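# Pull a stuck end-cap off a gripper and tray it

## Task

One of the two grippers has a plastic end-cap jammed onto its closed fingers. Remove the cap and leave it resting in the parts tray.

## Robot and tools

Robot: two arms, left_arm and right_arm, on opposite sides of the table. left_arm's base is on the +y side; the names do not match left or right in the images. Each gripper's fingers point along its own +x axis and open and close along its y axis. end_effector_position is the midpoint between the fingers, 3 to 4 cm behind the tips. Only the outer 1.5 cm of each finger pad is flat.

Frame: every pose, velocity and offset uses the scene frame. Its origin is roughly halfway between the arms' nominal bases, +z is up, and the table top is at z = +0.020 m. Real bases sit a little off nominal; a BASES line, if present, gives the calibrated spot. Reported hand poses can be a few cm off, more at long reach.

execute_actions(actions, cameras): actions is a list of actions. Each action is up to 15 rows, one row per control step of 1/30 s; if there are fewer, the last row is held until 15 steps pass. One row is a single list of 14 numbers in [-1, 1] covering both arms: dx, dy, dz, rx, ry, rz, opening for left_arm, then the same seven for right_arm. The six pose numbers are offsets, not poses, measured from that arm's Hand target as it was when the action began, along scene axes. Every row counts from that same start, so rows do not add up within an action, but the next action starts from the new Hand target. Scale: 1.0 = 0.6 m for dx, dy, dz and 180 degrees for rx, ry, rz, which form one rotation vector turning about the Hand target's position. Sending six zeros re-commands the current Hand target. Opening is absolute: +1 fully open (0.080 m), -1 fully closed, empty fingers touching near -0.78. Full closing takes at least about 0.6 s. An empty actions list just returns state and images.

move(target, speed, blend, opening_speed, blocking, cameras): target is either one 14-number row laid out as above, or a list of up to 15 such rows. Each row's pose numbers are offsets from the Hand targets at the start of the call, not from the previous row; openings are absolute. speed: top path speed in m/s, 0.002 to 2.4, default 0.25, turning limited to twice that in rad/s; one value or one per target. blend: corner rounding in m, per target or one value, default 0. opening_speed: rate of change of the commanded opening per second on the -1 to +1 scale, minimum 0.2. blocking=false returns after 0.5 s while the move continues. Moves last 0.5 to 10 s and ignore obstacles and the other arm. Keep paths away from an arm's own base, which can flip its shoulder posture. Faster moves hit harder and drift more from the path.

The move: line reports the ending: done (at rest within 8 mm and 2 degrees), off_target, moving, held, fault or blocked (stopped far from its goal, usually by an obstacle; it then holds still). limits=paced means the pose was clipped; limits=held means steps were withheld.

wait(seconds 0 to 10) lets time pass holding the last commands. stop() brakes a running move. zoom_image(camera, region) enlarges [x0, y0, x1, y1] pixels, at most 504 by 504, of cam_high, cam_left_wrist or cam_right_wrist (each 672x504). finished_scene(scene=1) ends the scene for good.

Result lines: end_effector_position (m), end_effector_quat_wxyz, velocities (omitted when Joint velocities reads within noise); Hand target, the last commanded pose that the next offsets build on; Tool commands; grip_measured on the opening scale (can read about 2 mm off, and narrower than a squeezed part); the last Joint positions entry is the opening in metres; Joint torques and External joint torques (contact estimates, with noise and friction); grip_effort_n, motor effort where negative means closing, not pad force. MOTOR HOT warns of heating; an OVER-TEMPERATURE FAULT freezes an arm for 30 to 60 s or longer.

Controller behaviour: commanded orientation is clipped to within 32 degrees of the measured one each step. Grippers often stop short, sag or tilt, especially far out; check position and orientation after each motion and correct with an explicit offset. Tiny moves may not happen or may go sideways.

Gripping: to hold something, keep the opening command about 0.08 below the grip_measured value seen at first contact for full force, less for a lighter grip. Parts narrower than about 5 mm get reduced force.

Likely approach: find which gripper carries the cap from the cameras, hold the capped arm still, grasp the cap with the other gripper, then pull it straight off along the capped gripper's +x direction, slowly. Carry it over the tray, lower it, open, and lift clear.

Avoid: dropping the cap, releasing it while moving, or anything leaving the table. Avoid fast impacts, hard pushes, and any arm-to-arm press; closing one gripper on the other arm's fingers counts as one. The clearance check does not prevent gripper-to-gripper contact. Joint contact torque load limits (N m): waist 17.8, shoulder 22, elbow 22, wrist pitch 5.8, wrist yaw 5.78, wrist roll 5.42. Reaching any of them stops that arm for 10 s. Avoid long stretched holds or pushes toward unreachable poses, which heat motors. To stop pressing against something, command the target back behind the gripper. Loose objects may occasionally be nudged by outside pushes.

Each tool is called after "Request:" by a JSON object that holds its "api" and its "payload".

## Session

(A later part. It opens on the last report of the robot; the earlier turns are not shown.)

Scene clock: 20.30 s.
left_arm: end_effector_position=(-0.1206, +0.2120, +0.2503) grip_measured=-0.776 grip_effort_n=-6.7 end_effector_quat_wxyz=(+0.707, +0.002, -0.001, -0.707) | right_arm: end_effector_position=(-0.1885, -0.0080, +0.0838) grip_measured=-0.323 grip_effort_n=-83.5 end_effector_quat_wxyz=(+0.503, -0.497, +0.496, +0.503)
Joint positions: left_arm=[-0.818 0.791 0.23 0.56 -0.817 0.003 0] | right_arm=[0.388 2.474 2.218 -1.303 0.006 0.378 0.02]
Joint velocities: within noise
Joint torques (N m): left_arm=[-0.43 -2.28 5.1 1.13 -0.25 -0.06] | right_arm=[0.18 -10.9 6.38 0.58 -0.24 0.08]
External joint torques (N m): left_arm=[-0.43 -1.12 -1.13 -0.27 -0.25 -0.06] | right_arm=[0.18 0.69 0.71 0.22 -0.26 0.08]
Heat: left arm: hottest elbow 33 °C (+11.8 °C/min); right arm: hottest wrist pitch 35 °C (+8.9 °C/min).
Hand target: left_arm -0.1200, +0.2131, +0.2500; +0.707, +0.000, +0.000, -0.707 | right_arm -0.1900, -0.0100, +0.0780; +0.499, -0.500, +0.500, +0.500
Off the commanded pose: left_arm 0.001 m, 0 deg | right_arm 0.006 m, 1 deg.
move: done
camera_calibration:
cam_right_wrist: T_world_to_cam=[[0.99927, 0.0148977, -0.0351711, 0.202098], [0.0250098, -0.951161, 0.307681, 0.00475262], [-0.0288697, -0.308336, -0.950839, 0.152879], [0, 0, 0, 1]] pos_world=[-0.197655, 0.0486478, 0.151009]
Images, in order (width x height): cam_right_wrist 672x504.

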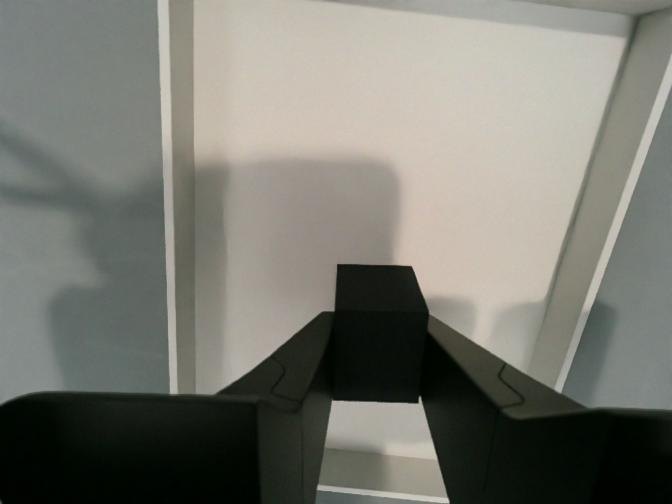

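Request:
{"api": "move", "payload": {"target": [0,0,0,0,0,0,-0.7778,0,0,-0.0083,0,0,0,-0.55], "speed": 0.03, "cameras": ["cam_right_wrist"]}}

Request:
{"api": "move", "payload": {"target": [0,0,0,0,0,0,-0.7778,0,0,-0.0083,0,0,0,-0.55], "speed": 0.03, "cameras": ["cam_right_wrist"]}}

Scene clock: 21.20 s.
left_arm: end_effector_position=(-0.1206, +0.2120, +0.2503) grip_measured=-0.776 grip_effort_n=-6.3 end_effector_quat_wxyz=(+0.707, +0.002, -0.001, -0.707) | right_arm: end_effector_position=(-0.1885, -0.0080, +0.0804) grip_measured=-0.323 grip_effort_n=-83.5 end_effector_quat_wxyz=(+0.503, -0.497, +0.496, +0.503)
Joint positions: left_arm=[-0.818 0.791 0.23 0.56 -0.817 0.003 0] | right_arm=[0.388 2.474 2.204 -1.289 0.006 0.378 0.02]
Joint velocities: within noise
Joint torques (N m): left_arm=[-0.43 -2.34 5.08 1.12 -0.24 -0.07] | right_arm=[0.19 -10.74 5.92 0.94 -0.25 0.08]
External joint torques (N m): left_arm=[-0.44 -1.18 -1.14 -0.28 -0.24 -0.07] | right_arm=[0.17 0.78 0.29 0.58 -0.26 0.09]
Heat: left arm: hottest wrist pitch 34 °C (+8.5 °C/min); right arm: hottest wrist pitch 35 °C (+8.5 °C/min), its shoulder heating fast: 33 °C (+32.1 °C/min). Heating fast: the right arm's shoulder motor: a push or a pull is the cause, and it goes on while you think. Ease it with your next call, before anything else.
Hand target: left_arm -0.1200, +0.2131, +0.2500; +0.707, +0.000, +0.000, -0.707 | right_arm -0.1900, -0.0100, +0.0730; +0.500, -0.500, +0.500, +0.500
Off the commanded pose: left_arm 0.001 m, 0 deg | right_arm 0.008 m, 1 deg.
move: done
camera_calibration:
cam_right_wrist: T_world_to_cam=[[0.999262, 0.0149426, -0.0353871, 0.202008], [0.0251098, -0.951258, 0.307372, 0.00577373], [-0.0290693, -0.308034, -0.950931, 0.149575], [0, 0, 0, 1]] pos_world=[-0.197656, 0.048548, 0.147609]
Images, in order (width x height): cam_right_wrist 672x504.

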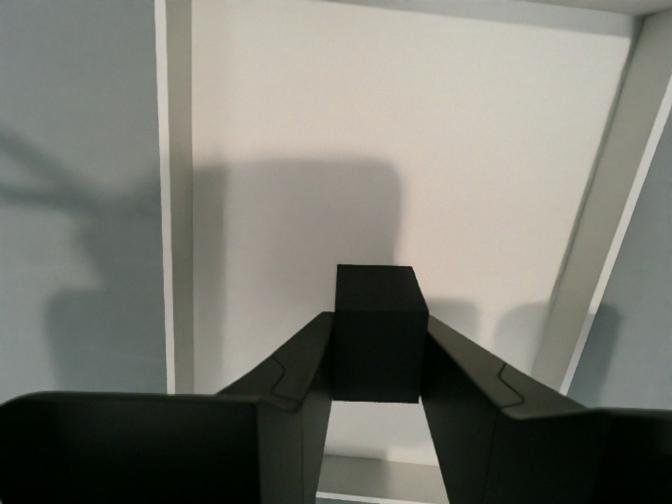

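Scene clock: 21.93 s.
left_arm: end_effector_position=(-0.1206, +0.2120, +0.2503) grip_measured=-0.776 grip_effort_n=-6.7 end_effector_quat_wxyz=(+0.707, +0.002, -0.001, -0.707) | right_arm: end_effector_position=(-0.1885, -0.0082, +0.0784) grip_measured=-0.323 grip_effort_n=-83.5 end_effector_quat_wxyz=(+0.503, -0.497, +0.496, +0.504)
Joint positions: left_arm=[-0.818 0.791 0.23 0.56 -0.817 0.003 0] | right_arm=[0.388 2.472 2.193 -1.278 0.006 0.378 0.02]
Joint velocities: within noise
Joint torques (N m): left_arm=[-0.45 -2.25 5.01 1.11 -0.25 -0.06] | right_arm=[0.2 -10.38 5.15 1.49 -0.25 0.06]
External joint torques (N m): left_arm=[-0.45 -1.1 -1.21 -0.28 -0.25 -0.07] | right_arm=[0.23 1.28 -0.55 1.13 -0.28 0.06]
Heat: left arm: hottest wrist pitch 34 °C (+8.2 °C/min); right arm: hottest wrist pitch 35 °C (+8.2 °C/min), its shoulder heating fast: 33 °C (+30.2 °C/min). Heating fast: the right arm's shoulder motor: a push or a pull is the cause, and it goes on while you think. Ease it with your next call, before anything else.
Hand target: left_arm -0.1200, +0.2131, +0.2500; +0.707, +0.000, +0.000, -0.707 | right_arm -0.1900, -0.0099, +0.0682; +0.500, -0.500, +0.500, +0.500
Off the commanded pose: left_arm 0.001 m, 0 deg | right_arm 0.011 m, 1 deg.
move: off_target (right_arm)
camera_calibration:
cam_right_wrist: T_world_to_cam=[[0.999256, 0.0149088, -0.0355645, 0.201866], [0.02511, -0.951492, 0.306646, 0.00631308], [-0.0292677, -0.307311, -0.951159, 0.147574], [0, 0, 0, 1]] pos_world=[-0.197556, 0.0483484, 0.14561]
Images, in order (width x height): cam_right_wrist 672x504.

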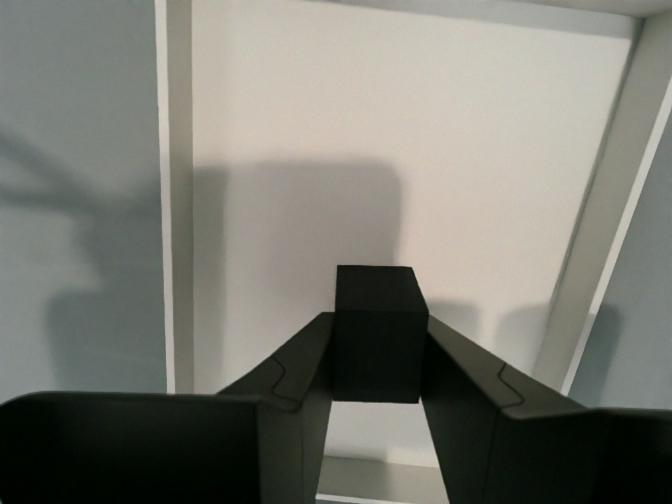

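Request:
{"api": "move", "payload": {"target": [0,0,0,0,0,0,-0.7778,0,0,0.0075,0,0,0,-0.55], "speed": 0.03, "cameras": ["cam_right_wrist"]}}

Request:
{"api": "move", "payload": {"target": [0,0,0,0,0,0,-0.7778,0,0,0.0,0,0,0,0.2], "opening_speed": 0.8, "cameras": ["cam_right_wrist"]}}

Scene clock: 22.83 s.
left_arm: end_effector_position=(-0.1206, +0.2120, +0.2503) grip_measured=-0.776 grip_effort_n=-6.7 end_effector_quat_wxyz=(+0.707, +0.002, -0.001, -0.707) | right_arm: end_effector_position=(-0.1884, -0.0084, +0.0786) grip_measured=-0.323 grip_effort_n=-83.5 end_effector_quat_wxyz=(+0.503, -0.497, +0.496, +0.503)
Joint positions: left_arm=[-0.818 0.791 0.23 0.56 -0.817 0.003 0] | right_arm=[0.388 2.472 2.193 -1.28 0.006 0.378 0.02]
Joint velocities: within noise
Joint torques (N m): left_arm=[-0.37 -2.25 4.99 1.14 -0.24 -0.06] | right_arm=[0.18 -10.55 7.05 0.51 -0.23 0.07]
External joint torques (N m): left_arm=[-0.39 -1.1 -1.19 -0.25 -0.23 -0.06] | right_arm=[0.25 1.04 1.38 0.15 -0.26 0.07]
Heat: left arm: hottest wrist pitch 34 °C (+7.9 °C/min); right arm: hottest wrist pitch 35 °C (+7.9 °C/min).
Hand target: left_arm -0.1200, +0.2131, +0.2500; +0.707, +0.000, +0.000, -0.707 | right_arm -0.1900, -0.0100, +0.0726; +0.500, -0.500, +0.500, +0.500
Off the commanded pose: left_arm 0.001 m, 0 deg | right_arm 0.006 m, 1 deg.
move: done
camera_calibration:
cam_right_wrist: T_world_to_cam=[[0.999262, 0.0149426, -0.0353871, 0.201854], [0.0251098, -0.951258, 0.307372, 0.00591325], [-0.0290693, -0.308034, -0.950931, 0.147838], [0, 0, 0, 1]] pos_world=[-0.197556, 0.048148, 0.145909]
Images, in order (width x height): cam_right_wrist 672x504.

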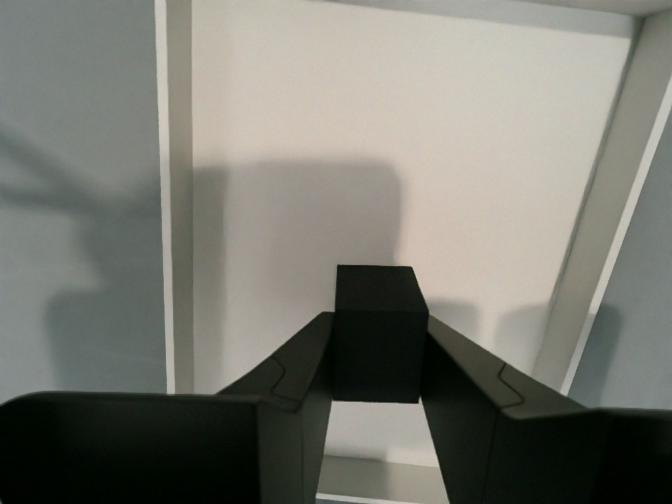

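Scene clock: 24.13 s.
left_arm: end_effector_position=(-0.1206, +0.2120, +0.2503) grip_measured=-0.776 grip_effort_n=-6.7 end_effector_quat_wxyz=(+0.707, +0.002, -0.001, -0.707) | right_arm: end_effector_position=(-0.1883, -0.0085, +0.0770) grip_measured=+0.196 grip_effort_n=13.7 end_effector_quat_wxyz=(+0.503, -0.498, +0.496, +0.503)
Joint positions: left_arm=[-0.818 0.791 0.23 0.56 -0.817 0.003 0] | right_arm=[0.388 2.475 2.193 -1.28 0.006 0.378 0.044]
Joint velocities: within noise
Joint torques (N m): left_arm=[-0.45 -2.33 4.99 1.12 -0.23 -0.06] | right_arm=[0.18 -10.85 7.12 0.42 -0.24 0.07]
External joint torques (N m): left_arm=[-0.46 -1.18 -1.23 -0.28 -0.23 -0.06] | right_arm=[0.28 0.71 1.48 0.06 -0.27 0.07]
Heat: left arm: hottest wrist pitch 34 °C (+7.5 °C/min); right arm: hottest wrist pitch 35 °C (+7.5 °C/min), its shoulder heating fast: 34 °C (+32.3 °C/min). Heating fast: the right arm's shoulder motor: a push or a pull is the cause, and it goes on while you think. Ease it with your next call, before anything else.
Hand target: left_arm -0.1200, +0.2131, +0.2500; +0.707, +0.000, +0.000, -0.707 | right_arm -0.1900, -0.0100, +0.0725; +0.500, -0.500, +0.500, +0.500
Off the commanded pose: left_arm 0.001 m, 0 deg | right_arm 0.005 m, 1 deg.
move: done
camera_calibration:
cam_right_wrist: T_world_to_cam=[[0.999303, 0.0148032, -0.0342591, 0.20164], [0.0247093, -0.950387, 0.310086, 0.00604838], [-0.0279692, -0.310717, -0.950091, 0.146381], [0, 0, 0, 1]] pos_world=[-0.197555, 0.0482463, 0.144107]
Images, in order (width x height): cam_right_wrist 672x504.

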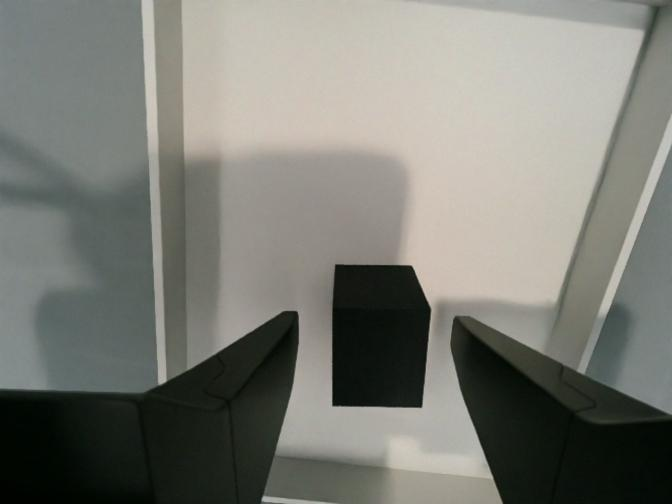

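Released cleanly. Lift straight up.

Request:
{"api": "move", "payload": {"target": [0,0,0,0,0,0,-0.7778,0,0,0.15,0,0,0,0.2], "speed": 0.12}}

Scene clock: 25.37 s.
left_arm: end_effector_position=(-0.1206, +0.2120, +0.2503) grip_measured=-0.776 grip_effort_n=-6.7 end_effector_quat_wxyz=(+0.707, +0.002, -0.001, -0.707) | right_arm: end_effector_position=(-0.1874, -0.0110, +0.1551) grip_measured=+0.196 grip_effort_n=13.7 end_effector_quat_wxyz=(+0.514, -0.472, +0.485, +0.528)
Joint positions: left_arm=[-0.818 0.791 0.23 0.56 -0.817 0.003 0] | right_arm=[0.388 2.387 2.342 -1.438 0.006 0.378 0.044]
Joint velocities: within noise
Joint torques (N m): left_arm=[-0.47 -2.3 4.99 1.14 -0.23 -0.07] | right_arm=[0.25 -12.76 8.14 0.56 -0.22 0.05]
External joint torques (N m): left_arm=[-0.49 -1.11 -1.28 -0.28 -0.22 -0.07] | right_arm=[0.33 -1.79 2.57 0.09 -0.25 0.06]
Heat: left arm: hottest wrist pitch 34 °C (+7.1 °C/min); right arm: hottest shoulder 35 °C (+18.9 °C/min). Heating fast: the right arm's shoulder motor: a push or a pull is the cause, and it goes on while you think. Ease it with your next call, before anything else.
Hand target: left_arm -0.1200, +0.2131, +0.2500; +0.707, +0.000, +0.000, -0.707 | right_arm -0.1900, -0.0100, +0.1625; +0.499, -0.500, +0.500, +0.500
Off the commanded pose: left_arm 0.001 m, 0 deg | right_arm 0.008 m, 5 deg.
joint sent to its limit (right arm) — joint 3 (elbow), upper limit, where the elbow is as straight as it goes. The joint targets are off in orientation, not in position.
move: off_target (right_arm)
camera_calibration:
cam_left_wrist: T_world_to_cam=[[-0.999559, 0.0196981, 0.0222133, -0.121158], [-0.0135426, 0.363315, -0.931568, 0.181136], [-0.0264206, -0.931458, -0.362888, 0.360071], [0, 0, 0, 1]] pos_world=[-0.109139, 0.271968, 0.302097]
cam_right_wrist: T_world_to_cam=[[0.997891, 0.0183569, -0.0622649, 0.207509], [0.0327502, -0.970531, 0.238742, -0.00818123], [-0.0560474, -0.240278, -0.969085, 0.218236], [0, 0, 0, 1]] pos_world=[-0.194571, 0.0406878, 0.226363]

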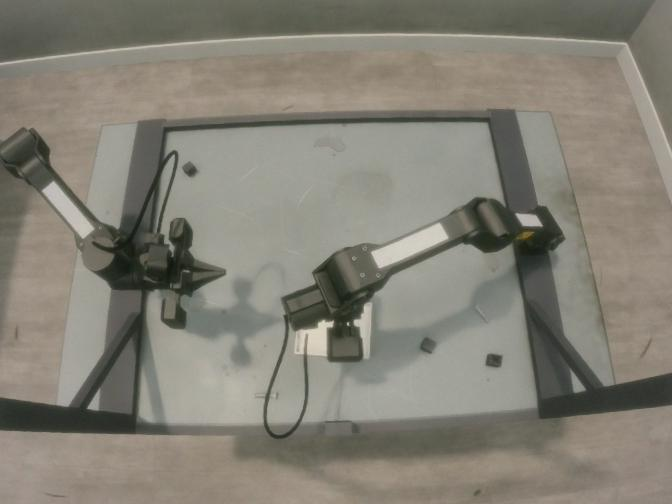

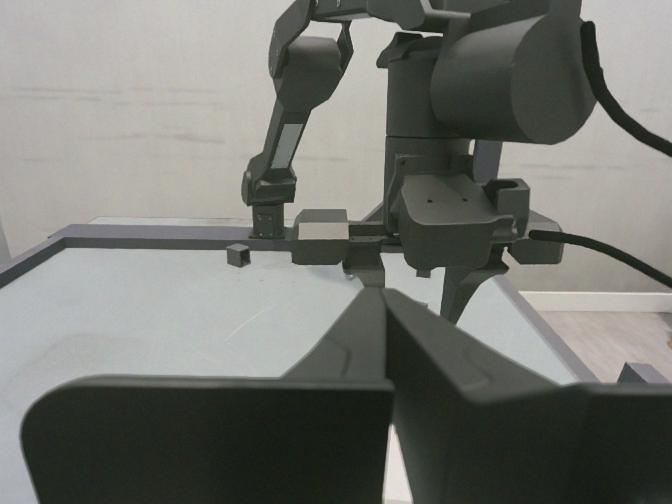

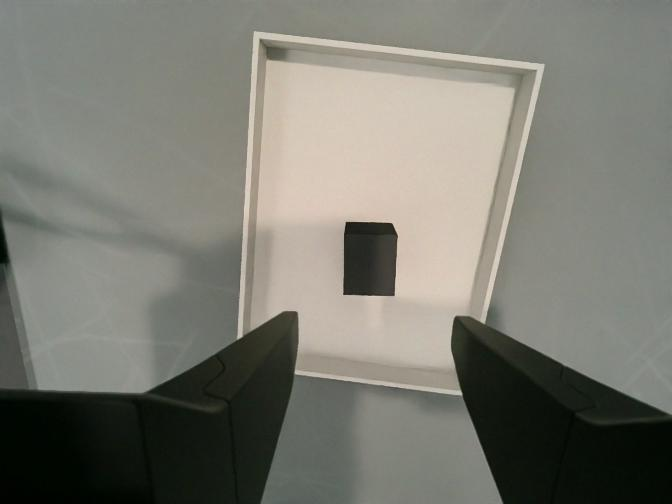

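The cap is sitting inside the tray.

Request:
{"api": "finished_scene", "payload": {}}

The scene is finished: the task was done.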